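# Place the ice pack into the standing delivery bag

## Task

Move the ice pack, and nothing else, so that it sits completely inside the delivery bag, with the bag left upright. Do not drop the pack into the bag from a height where all of it is above the rim; lower it in instead. Every other item must stay in the basket.

## Robot and tools

Robot: two arms, left_arm and right_arm, each a six-joint arm with a parallel two-finger gripper and a wrist fisheye camera. Their URDF roots are at about (+0.019, +0.278, 0) m for left_arm and (-0.011, -0.297, 0) m for right_arm, both facing +x. A camera stand is fixed behind the arms.

Frame: the scene frame has its origin at table height between the arms, +x pointing out over the table, +y toward left_arm, +z up. Image left and right do not match arm names. Printed gripper positions and orientations can be wrong by a few cm, worse at long reach. The gripper's fingers point along its own +z and open along its own y. end_effector_position is the point between the pads, roughly 1 cm short of the fingertips.

Command rows: every moving call uses rows of 14 numbers, each between -1 and 1, covering both arms even if only one moves: dx, dy, dz, rx, ry, rz, opening for left_arm, then the same seven for right_arm. The first six of each arm are an offset, not a pose: a shift along the scene axes from that arm's Hand target as it stood when the action or move began; the arm rotates about that point. Scale: 1.0 equals 0.6 m for dx, dy, dz and 180 degrees for rx, ry, rz, which together form a single rotation vector. Sending the same offset again moves the arm further. Six zeros mean nothing new for that arm. The opening is absolute, not an offset: +1 fully open (0.094 m), -1 closed. A 0 in the opening slot is a real command, so resend the current opening to keep a gripper unchanged.

execute_actions(actions, cameras): actions is a list of up to 15 actions; each action is a list of up to 15 rows, one per 1/30 s step, the last row held until step 15. Every row in an action counts from the start-of-action Hand target, not from the row before. An empty list returns images and the full state. cameras picks views by name (cam_high, cam_low, cam_left_wrist, cam_right_wrist, or "all"); an unknown name voids the call.

move(target, speed, blend, opening_speed, grip_force, blocking, cameras): drives each gripper in a straight line toward its offset. target is one 14-number row or a list of up to 15 rows; all rows count from the same starting Hand targets. speed is the path's top speed in m/s, 0.002 to 2.9, default 0.25 (rotation limit twice that in rad/s), one value or one per target. blend, in m, rounds corners between listed targets; 0 means stop at each. opening_speed, at least 0.2, sets how fast the commanded opening changes per second on the -1..+1 scale; use it slowly on squashable things. grip_force, 10 to 50 N per pad, one value or one per arm, persists once set; lower forces close much more slowly. blocking=false returns after about 0.5 s while the move continues. Paths do not avoid obstacles or the other arm, and grippers lag and overshoot more at high speed. Do not route a path close to an arm's own base; go around it.

wait(seconds, 0 to 3600) lets time pass with no new commands; it returns early if a running move finishes. stop() brakes the running move. zoom_image(camera, region=[x0,y0,x1,y1]) enlarges part of the latest image from one camera, at most 504x504 pixels. read_manual gives only licence text. finished_scene(scene) ends the current scene, given by its number; after ending scene 1, make no further calls in that reply.

Results: positions in m and quaternions wxyz in the scene frame; Hand target is the last commanded pose after clipping, the base for the next offsets; Tool commands are the present gripper commands. grip_measured is the measured opening on the command scale (a bit wide when empty, narrower than a gripped hard part); grip_effort_nm is the gripper motor effort, negative for closing, and not a pad force. Joint velocities may say within noise. A move line reports the ending: done (within 10 mm and 2 degrees), off_target, moving, held or fault, plus limits=paced (pose clipped) or limits=held (steps withheld). Lines like MOTOR HOT or OVER-TEMPERATURE FAULT warn of overheating.

Behaviour: orientation commands are clipped to 40 degrees from the measured orientation each step. Friction and weight can leave a gripper low, short or tilted; check after each move and correct by sending the remaining offset. A blocked arm keeps pushing until commanded back past its gripper. Gripping force jumps to the limit soon after first contact. To release, command an opening well above grip_measured.

Avoid: dropping or releasing moving items, fast impacts, hard pushes on fixed or heavy things, any contact between the two arms or closing one gripper on the other's fingers, letting anything leave the table, toppling the bag, and holding loads or stretched poses long enough to overheat motors. Loose objects may get small random nudges.

Each tool is called after "Call:" as name(argument=value, ...), one argument or row to a line, values as JSON.

## Session

Call:
execute_actions(
  actions=[],
)

Scene clock: 0.00 s.
left_arm: end_effector_position=(+0.3997, +0.1513, +0.1749) grip_measured=+1.000 grip_effort_nm=n/a end_effector_quat_wxyz=(+0.544, +0.089, +0.834, -0.029) | right_arm: end_effector_position=(+0.3058, -0.3637, +0.1337) grip_measured=+1.000 grip_effort_nm=n/a end_effector_quat_wxyz=(+0.549, +0.071, +0.832, +0.032)
Joint positions: left_arm=[-0.435 1.273 0.672 0.169 -0.24 -0.057 0.094] | right_arm=[-0.383 0.961 0.327 0.204 -0.324 -0.002 0.094]
Joint velocities: within noise
Joint torques (N m): no reading
Heat: left arm: 34 °C; right arm: 35 °C.
Hand target: left_arm +0.4001, +0.1510, +0.1766; +0.544, +0.089, +0.834, -0.030 | right_arm +0.3072, -0.3643, +0.1377; +0.553, +0.070, +0.830, +0.031
Tool commands: left_gripper/opening=+1.0 right_gripper/opening=+1.0
camera_calibration:
cam_left_wrist: T_world_to_cam=[[-0.2526, -0.96421, -0.08058, 0.2557], [-0.82665, 0.25834, -0.49992, 0.40953], [0.50284, -0.05967, -0.86232, 0.07225]] pos_world=[0.3668, 0.14506, 0.28764]
cam_right_wrist: T_world_to_cam=[[-0.16293, -0.97493, -0.15157, -0.29177], [-0.84288, 0.21739, -0.49223, 0.43289], [0.51284, 0.04755, -0.85717, 0.0925]] pos_world=[0.2699, -0.38296, 0.24815]

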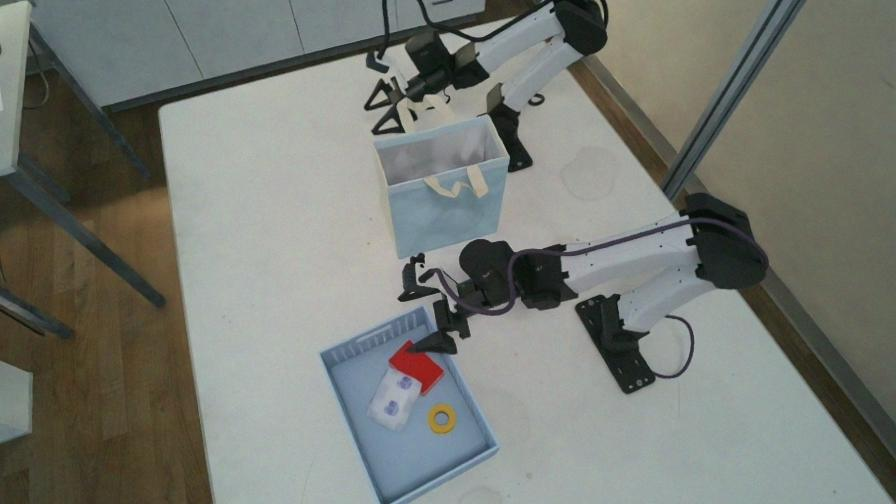

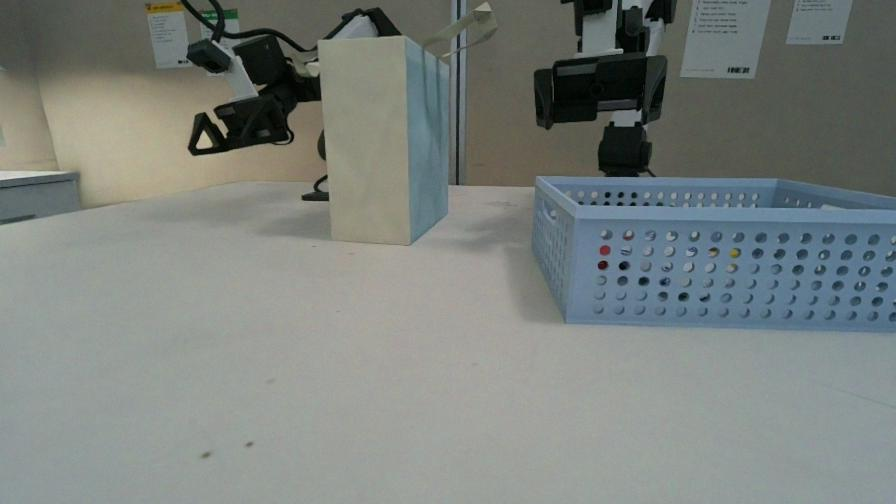

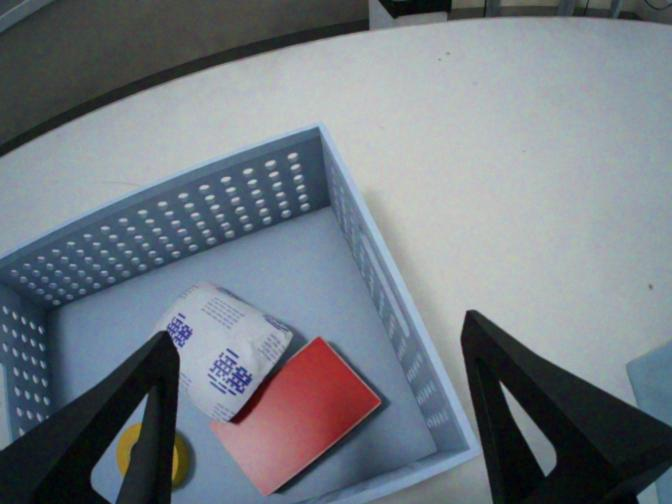

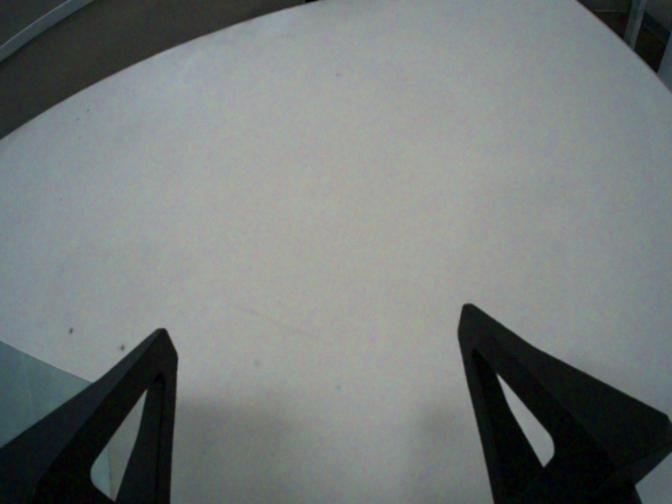

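Call:
zoom_image(
  camera="cam_left_wrist",
  region=[60, 220, 460, 504],
)

Call:
zoom_image(
  camera="cam_high",
  region=[310, 90, 530, 504],
)

Scaled by 1.260 from the camera's image (finer frame: 960x720).

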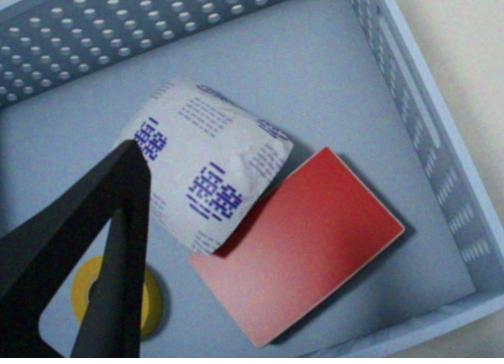

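Scaled by 1.217 from the camera's image (finer frame: 1280x720).

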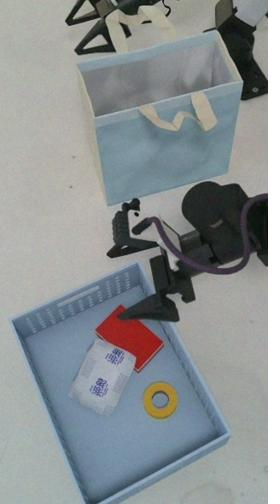

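Call:
move(
  target=[0.108,0.105,-0.078,-0.0763,0.2234,0.2785,0.6,0,0,0,0,0,0,1],
  cameras=["cam_left_wrist","cam_high"],
)

Scene clock: 11.73 s.
left_arm: end_effector_position=(+0.4641, +0.2152, +0.1379) grip_measured=+0.602 grip_effort_nm=-0.08 end_effector_quat_wxyz=(+0.219, -0.336, +0.913, +0.077) | right_arm: end_effector_position=(+0.3058, -0.3637, +0.1337) grip_measured=+1.000 grip_effort_nm=-0.02 end_effector_quat_wxyz=(+0.549, +0.071, +0.832, +0.032)
Joint positions: left_arm=[-0.295 1.995 1.795 -1.094 -0.382 -0.935 0.075] | right_arm=[-0.383 0.961 0.327 0.204 -0.324 -0.002 0.094]
Joint torques (N m): left_arm=[1.1 -8.43 8.53 0.68 -0.31 -0.04] | right_arm=[0.02 -2.44 6.91 2.28 -0.1 -0.08]
Heat: left arm: 37 °C; right arm: 37 °C.
Hand target: left_arm +0.4649, +0.2140, +0.1296; +0.203, -0.342, +0.915, +0.077 | right_arm +0.3072, -0.3643, +0.1377; +0.553, +0.070, +0.830, +0.031
Off the commanded pose: left_arm 0.008 m, 2 deg | right_arm 0.004 m, 1 deg.
move: done
cam_left_wrist: T_world_to_cam=[[0.58483, -0.81064, 0.0288, -0.10621], [-0.80423, -0.57484, 0.1509, 0.50701], [-0.10577, -0.11141, -0.98813, 0.32267]] pos_world=[0.504, 0.2413, 0.24539]
Images, in order (width x height): cam_high 896x504, cam_left_wrist 672x504.

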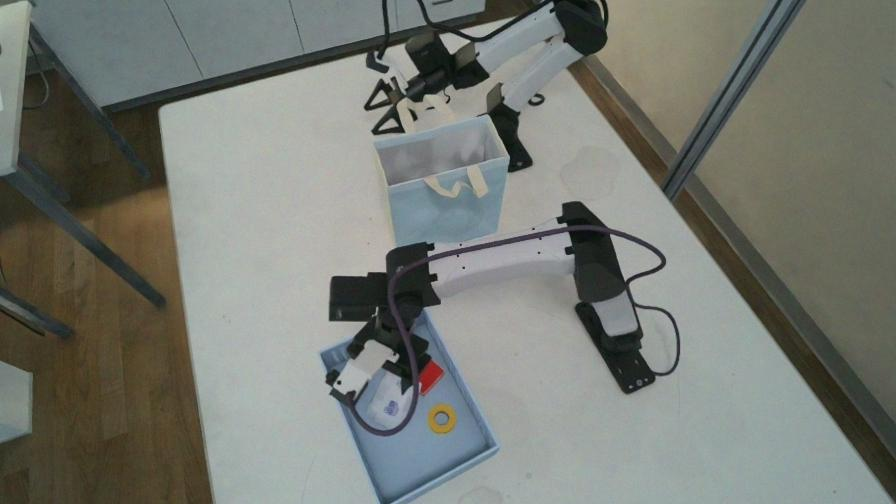

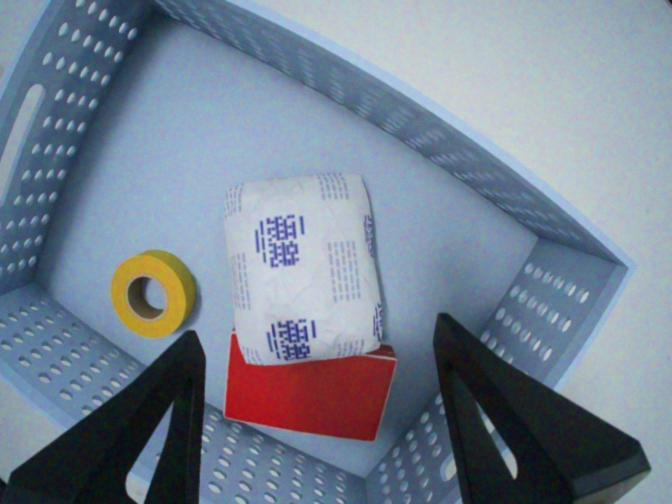

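Call:
move(
  target=[
    [-0.0033,0.0175,-0.08,0,0,0,0.82,0,0,0,0,0,0,1],
    [-0.0033,0.0175,-0.182,0,0,0,0.82,0,0,0,0,0,0,1],
  ],
  speed=[0.2,0.08],
  cameras=["cam_left_wrist"],
)

Scene clock: 15.90 s.
left_arm: end_effector_position=(+0.4640, +0.2257, +0.0350) grip_measured=+0.818 grip_effort_nm=0.12 end_effector_quat_wxyz=(+0.215, -0.347, +0.910, +0.077) | right_arm: end_effector_position=(+0.3058, -0.3637, +0.1337) grip_measured=+1.000 grip_effort_nm=-0.02 end_effector_quat_wxyz=(+0.549, +0.071, +0.832, +0.032)
Joint positions: left_arm=[-0.27 2.052 1.466 -0.709 -0.375 -0.935 0.085] | right_arm=[-0.383 0.961 0.327 0.204 -0.324 -0.002 0.094]
Joint torques (N m): left_arm=[0.96 -8.7 5.65 1.05 -0.31 0.23] | right_arm=[0.01 -2.33 6.83 2.29 -0.09 -0.08]
Heat: left arm: 37 °C; right arm: 38 °C.
Hand target: left_arm +0.4629, +0.2245, +0.0204; +0.203, -0.342, +0.915, +0.077 | right_arm +0.3072, -0.3643, +0.1377; +0.553, +0.070, +0.830, +0.031
Off the commanded pose: left_arm 0.015 m, 2 deg | right_arm 0.004 m, 1 deg.
move: off_target (left_arm)
cam_left_wrist: T_world_to_cam=[[0.6036, -0.79665, 0.03194, -0.10662], [-0.79016, -0.59238, 0.15724, 0.52558], [-0.10634, -0.12015, -0.98704, 0.22434]] pos_world=[0.50351, 0.25336, 0.1422]

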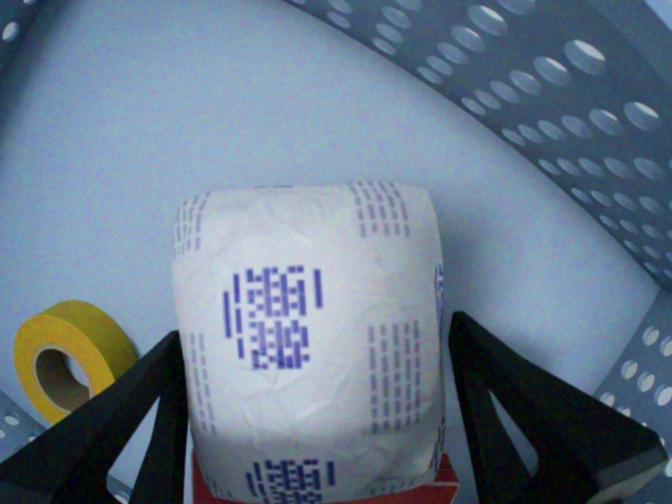

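Call:
move(
  target=[
    [0,0,-0.02,0,0,0,0.82,0,0,0,0,0,0,1],
    [0,0,-0.02,0,0,0,0,0,0,0,0,0,0,1],
  ],
  speed=0.08,
  opening_speed=0.5,
  grip_force=30,
  cameras=["cam_left_wrist"],
)

Scene clock: 19.93 s.
left_arm: end_effector_position=(+0.4683, +0.2245, +0.0286) grip_measured=+0.217 grip_effort_nm=-0.58 end_effector_quat_wxyz=(+0.224, -0.348, +0.907, +0.071) | right_arm: end_effector_position=(+0.3058, -0.3637, +0.1337) grip_measured=+1.000 grip_effort_nm=-0.02 end_effector_quat_wxyz=(+0.549, +0.071, +0.832, +0.032)
Joint positions: left_arm=[-0.27 2.061 1.447 -0.66 -0.375 -0.935 0.057] | right_arm=[-0.383 0.961 0.327 0.204 -0.324 -0.002 0.094]
Joint torques (N m): left_arm=[0.96 -8.21 5.22 0.99 -0.31 0.23] | right_arm=[0.09 -2.36 6.89 2.26 -0.1 -0.09]
Heat: left arm: 37 °C; right arm: 38 °C.
Hand target: left_arm +0.4629, +0.2245, +0.0085; +0.203, -0.342, +0.915, +0.077 | right_arm +0.3072, -0.3643, +0.1377; +0.553, +0.070, +0.830, +0.031
Off the commanded pose: left_arm 0.021 m, 3 deg | right_arm 0.004 m, 1 deg.
grip_force (N): 30, 30
move: off_target (left_arm); target 2's new opening was sent with left_arm's hand 0.020 m and 3 deg from that target
cam_left_wrist: T_world_to_cam=[[0.60281, -0.7964, 0.04874, -0.11007], [-0.79324, -0.5916, 0.14413, 0.53097], [-0.08595, -0.12554, -0.98836, 0.21011]] pos_world=[0.5056, 0.25284, 0.1365]

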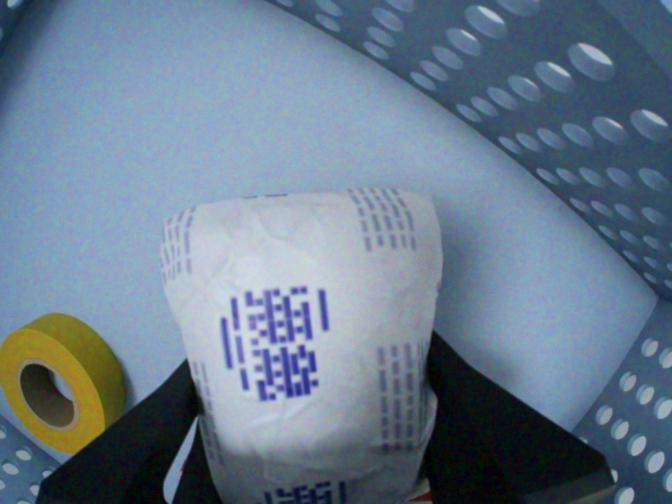

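Call:
move(
  target=[
    [0,0,0.33,0,0,0,0,0,0,0,0,0,0,1],
    [-0.272,-0.324,0.669,-0.0681,-0.2203,-0.6215,0,0,0,0,0,0,0,1],
  ],
  speed=[0.12,0.3],
  blend=[0.03,0],
  cameras=["cam_left_wrist","cam_high","cam_low"],
)

Scene clock: 28.47 s.
left_arm: end_effector_position=(+0.3020, +0.0353, +0.4045) grip_measured=+0.209 grip_effort_nm=-0.64 end_effector_quat_wxyz=(+0.394, +0.517, +0.700, -0.295) | right_arm: end_effector_position=(+0.3058, -0.3637, +0.1337) grip_measured=+1.000 grip_effort_nm=-0.02 end_effector_quat_wxyz=(+0.549, +0.071, +0.832, +0.032)
Joint positions: left_arm=[-0.404 1.564 2.051 -1.248 0.725 0.557 0.057] | right_arm=[-0.383 0.961 0.327 0.204 -0.324 -0.002 0.094]
Joint torques (N m): left_arm=[0.31 -4.82 8.01 1.53 0.49 0.27] | right_arm=[0.05 -2.37 6.91 2.29 -0.1 -0.1]
Heat: left arm: 38 °C; right arm: 39 °C.
Hand target: left_arm +0.2998, +0.0301, +0.4099; +0.396, +0.527, +0.687, -0.304 | right_arm +0.3072, -0.3643, +0.1377; +0.553, +0.070, +0.830, +0.031
Off the commanded pose: left_arm 0.008 m, 2 deg | right_arm 0.004 m, 1 deg.
grip_force (N): 30, 30
move: done
cam_left_wrist: T_world_to_cam=[[-0.97629, -0.21566, -0.01854, 0.30468], [-0.1909, 0.89825, -0.39587, 0.21683], [0.10203, -0.38294, -0.91812, 0.46743]] pos_world=[0.29116, 0.04994, 0.52065]
Images, in order (width x height): cam_high 896x504, cam_low 896x504, cam_left_wrist 672x504.

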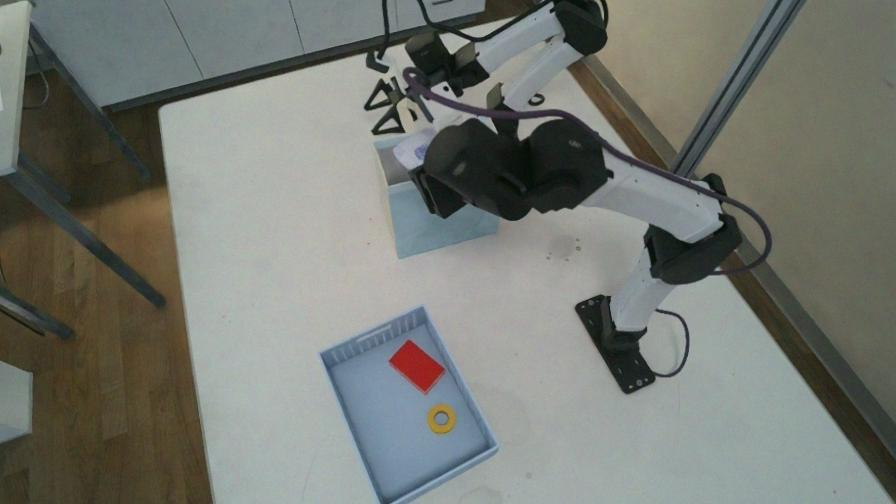

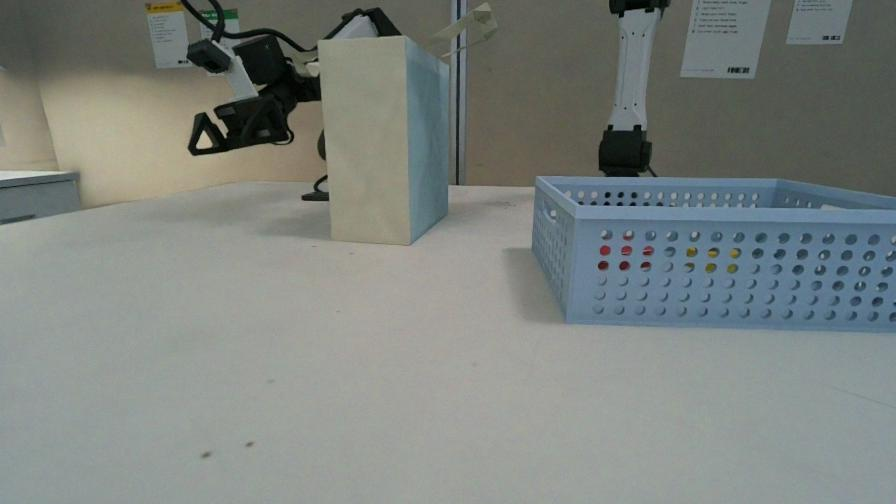

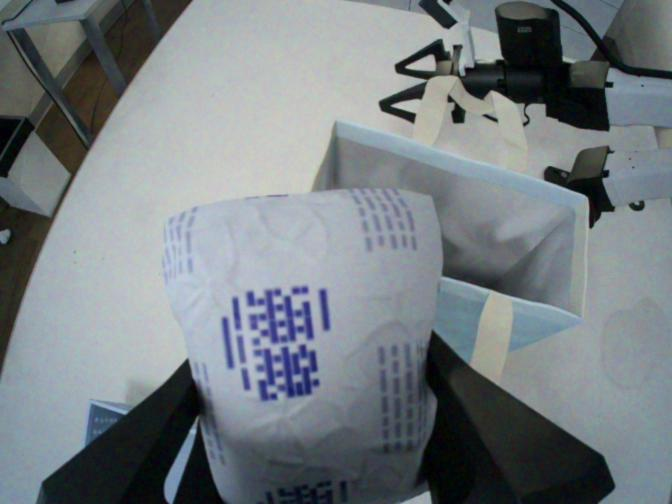

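Call:
move(
  target=[
    [-0.058,-0.2385,-0.01,0,0,0,0,0,0,0,0,0,0,1],
    [-0.058,-0.2385,-0.3,0.1523,0.0309,-0.0382,0,0,0,0,0,0,0,1],
  ],
  speed=[0.25,0.1],
  blend=[0.01,0],
  cameras=["cam_left_wrist","cam_high","cam_low"],
)

Scene clock: 34.40 s.
left_arm: end_effector_position=(+0.2652, -0.1126, +0.2420) grip_measured=+0.209 grip_effort_nm=-0.64 end_effector_quat_wxyz=(+0.221, +0.624, +0.725, -0.191) | right_arm: end_effector_position=(+0.3058, -0.3637, +0.1337) grip_measured=+1.000 grip_effort_nm=-0.02 end_effector_quat_wxyz=(+0.549, +0.071, +0.832, +0.032)
Joint positions: left_arm=[-0.914 1.877 1.981 -1.144 0.281 0.442 0.057] | right_arm=[-0.383 0.961 0.327 0.204 -0.324 -0.002 0.094]
Joint torques (N m): left_arm=[0.31 -8.36 6.3 1.25 -0.09 0.26] | right_arm=[0.09 -2.35 6.95 2.27 -0.11 -0.07]
Heat: left arm: 39 °C; right arm: 39 °C.
Hand target: left_arm +0.2649, -0.1131, +0.2300; +0.208, +0.631, +0.725, -0.181 | right_arm +0.3072, -0.3643, +0.1377; +0.553, +0.070, +0.830, +0.031
Off the commanded pose: left_arm 0.012 m, 2 deg | right_arm 0.004 m, 1 deg.
grip_force (N): 30, 30
move: off_target (left_arm)
cam_left_wrist: T_world_to_cam=[[-0.99759, -0.06839, 0.01177, 0.24873], [-0.06805, 0.99731, 0.02727, 0.15454], [-0.01361, 0.02641, -0.99956, 0.36191]] pos_world=[0.26357, -0.14667, 0.3546]
Images, in order (width x height): cam_high 896x504, cam_low 896x504, cam_left_wrist 672x504.

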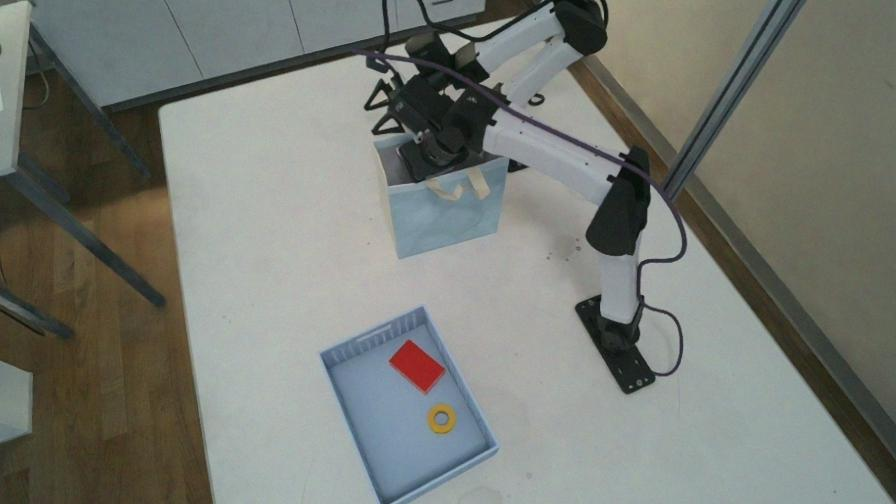

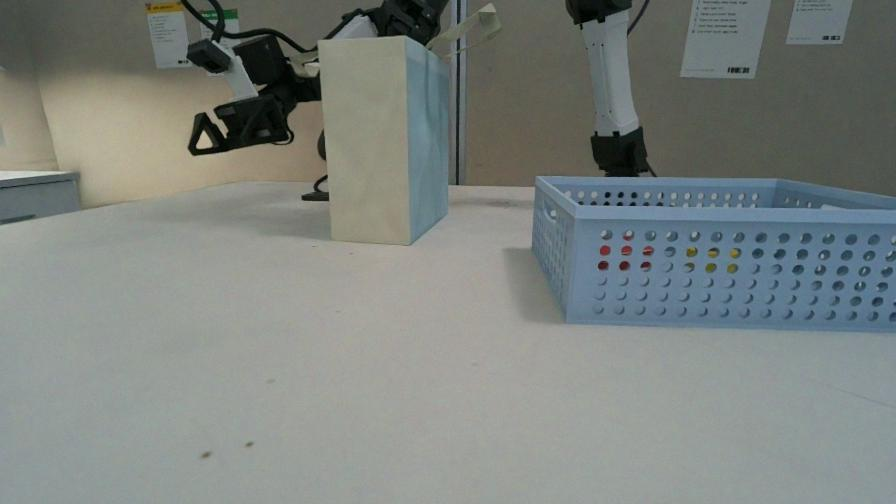

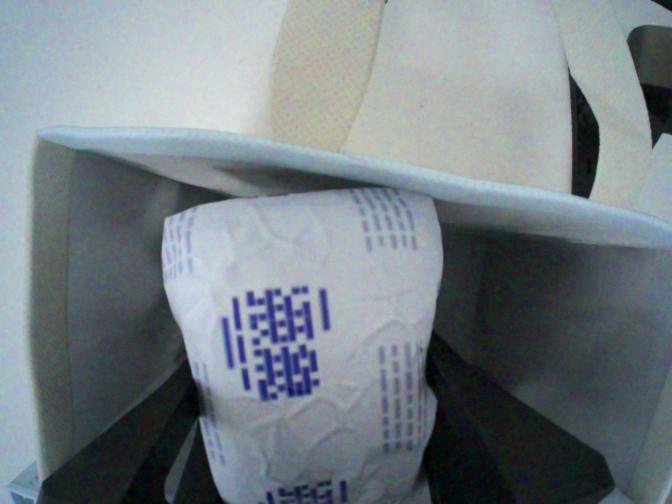

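Call:
move(
  target=[
    [0,0.007,-0.085,0,0,0,0,0,0,0,0,0,0,1],
    [0,0.007,-0.085,0,0,0,0.75,0,0,0,0,0,0,1],
  ],
  speed=0.1,
  opening_speed=0.7,
  cameras=["cam_left_wrist","cam_low"],
)

Scene clock: 40.20 s.
left_arm: end_effector_position=(+0.2638, -0.1097, +0.1679) grip_measured=+0.748 grip_effort_nm=0.12 end_effector_quat_wxyz=(+0.190, +0.628, +0.732, -0.181) | right_arm: end_effector_position=(+0.3058, -0.3637, +0.1337) grip_measured=+1.000 grip_effort_nm=-0.01 end_effector_quat_wxyz=(+0.549, +0.071, +0.832, +0.032)
Joint positions: left_arm=[-0.914 1.868 1.701 -0.944 0.277 0.45 0.082] | right_arm=[-0.383 0.961 0.327 0.204 -0.324 -0.002 0.094]
Joint torques (N m): left_arm=[0.81 -12.33 6.27 1.37 0 0.24] | right_arm=[0.01 -2.33 6.91 2.29 -0.12 -0.07]
Heat: left arm: 40 °C; right arm: 40 °C.
Hand target: left_arm +0.2648, -0.1088, +0.1789; +0.208, +0.631, +0.725, -0.181 | right_arm +0.3072, -0.3643, +0.1377; +0.553, +0.070, +0.830, +0.031
Off the commanded pose: left_arm 0.011 m, 2 deg | right_arm 0.004 m, 1 deg.
grip_force (N): 30, 30
move: off_target (left_arm); target 2's new opening was sent with left_arm's hand 0.017 m and 4 deg from that target
cam_left_wrist: T_world_to_cam=[[-0.99688, -0.06548, 0.04408, 0.24318], [-0.06143, 0.99425, 0.08775, 0.14138], [-0.04957, 0.08477, -0.99517, 0.30284]] pos_world=[0.26611, -0.15031, 0.27825]
Images, in order (width x height): cam_low 896x504, cam_left_wrist 672x504.

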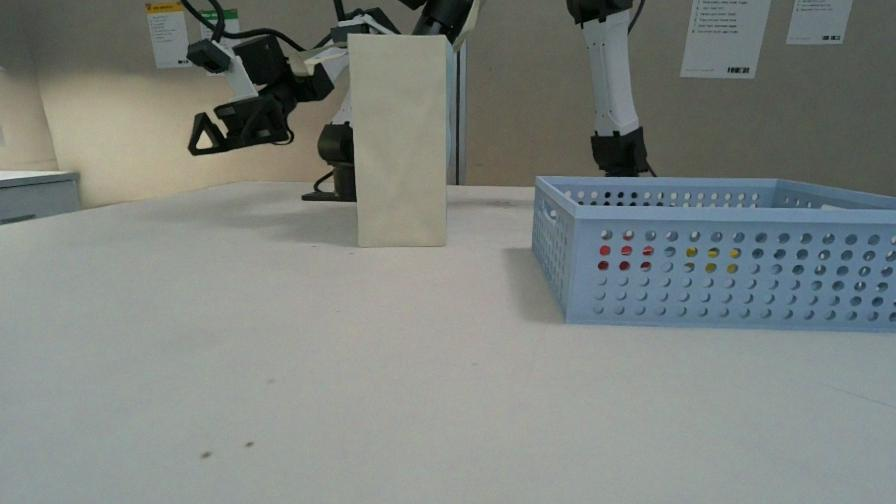

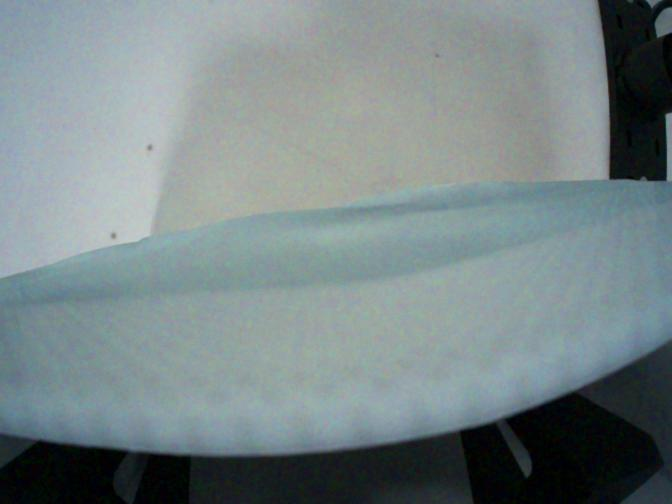

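Call:
move(
  target=[
    [0,-0.007,0.13,0,0,0,0.7,0,0,0,0,0,0,1],
    [0,0.05,0.33,-0.12,-0.025,0.03,0.7,0,0,0,0,0,0,1],
  ],
  speed=0.13,
  blend=[0.02,0],
  cameras=["cam_left_wrist","cam_low","cam_high"],
)

Scene clock: 43.60 s.
left_arm: end_effector_position=(+0.2676, -0.0808, +0.3701) grip_measured=+0.702 grip_effort_nm=-0.08 end_effector_quat_wxyz=(+0.352, +0.558, +0.701, -0.268) | right_arm: end_effector_position=(+0.3058, -0.3637, +0.1337) grip_measured=+1.000 grip_effort_nm=-0.02 end_effector_quat_wxyz=(+0.549, +0.071, +0.832, +0.032)
Joint positions: left_arm=[-0.818 1.691 2.084 -1.114 0.403 0.353 0.08] | right_arm=[-0.383 0.961 0.327 0.204 -0.324 -0.002 0.094]
Joint torques (N m): left_arm=[1.1 -9.21 5.39 1.85 0.22 -0.03] | right_arm=[0.09 -2.39 6.97 2.25 -0.1 -0.07]
Heat: left arm: 41 °C; right arm: 40 °C.
Hand target: left_arm +0.2649, -0.0788, +0.3769; +0.359, +0.553, +0.699, -0.279 | right_arm +0.3072, -0.3643, +0.1377; +0.553, +0.070, +0.830, +0.031
Off the commanded pose: left_arm 0.008 m, 2 deg | right_arm 0.004 m, 1 deg.
grip_force (N): 30, 30
move: done
cam_left_wrist: T_world_to_cam=[[-0.98758, -0.15397, -0.0313, 0.25828], [-0.13841, 0.94682, -0.29048, 0.25183], [0.07436, -0.28254, -0.95637, 0.42469]] pos_world=[0.25834, -0.07868, 0.4874]
Images, in order (width x height): cam_high 896x504, cam_low 896x504, cam_left_wrist 672x504.

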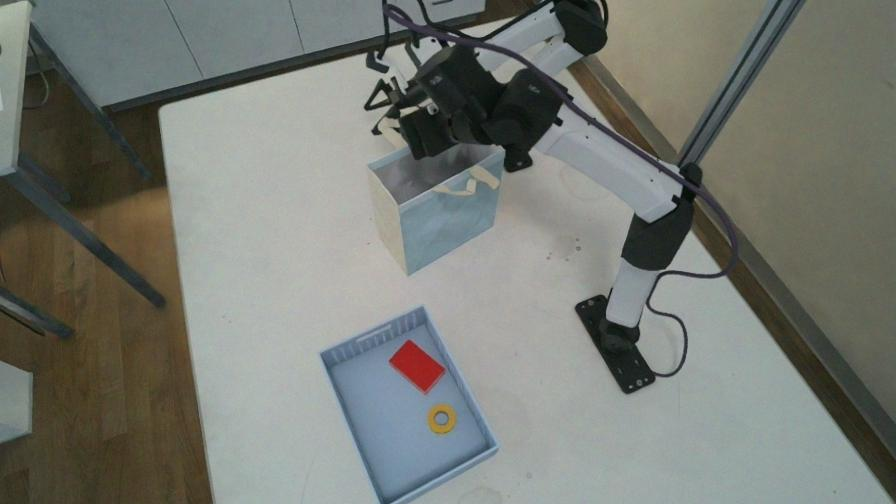

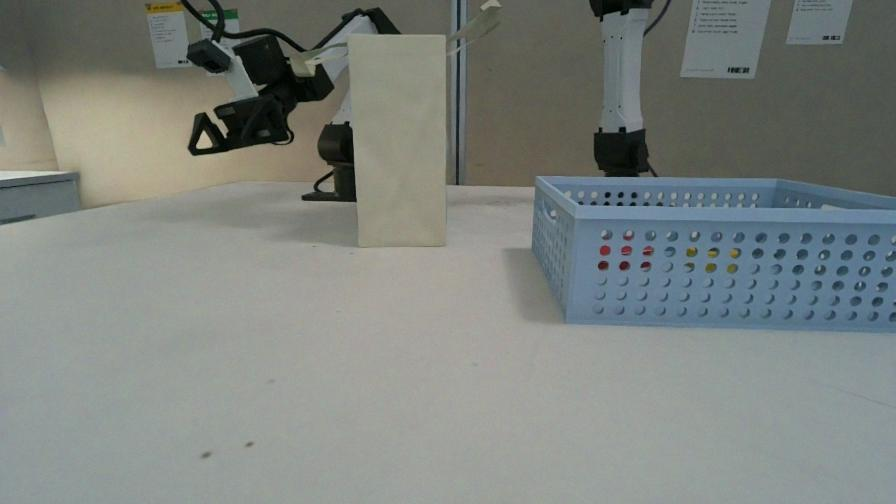

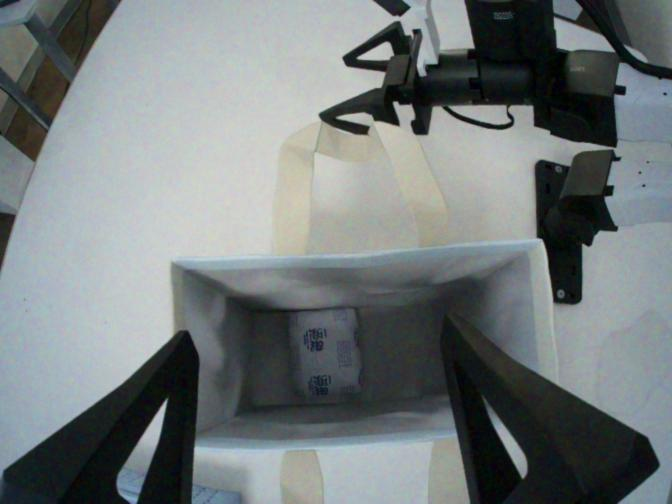

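Pack is in the bag, and the bag is standing and clear.

Call:
finished_scene(
  scene=2,
)

The scene is finished: the task was done.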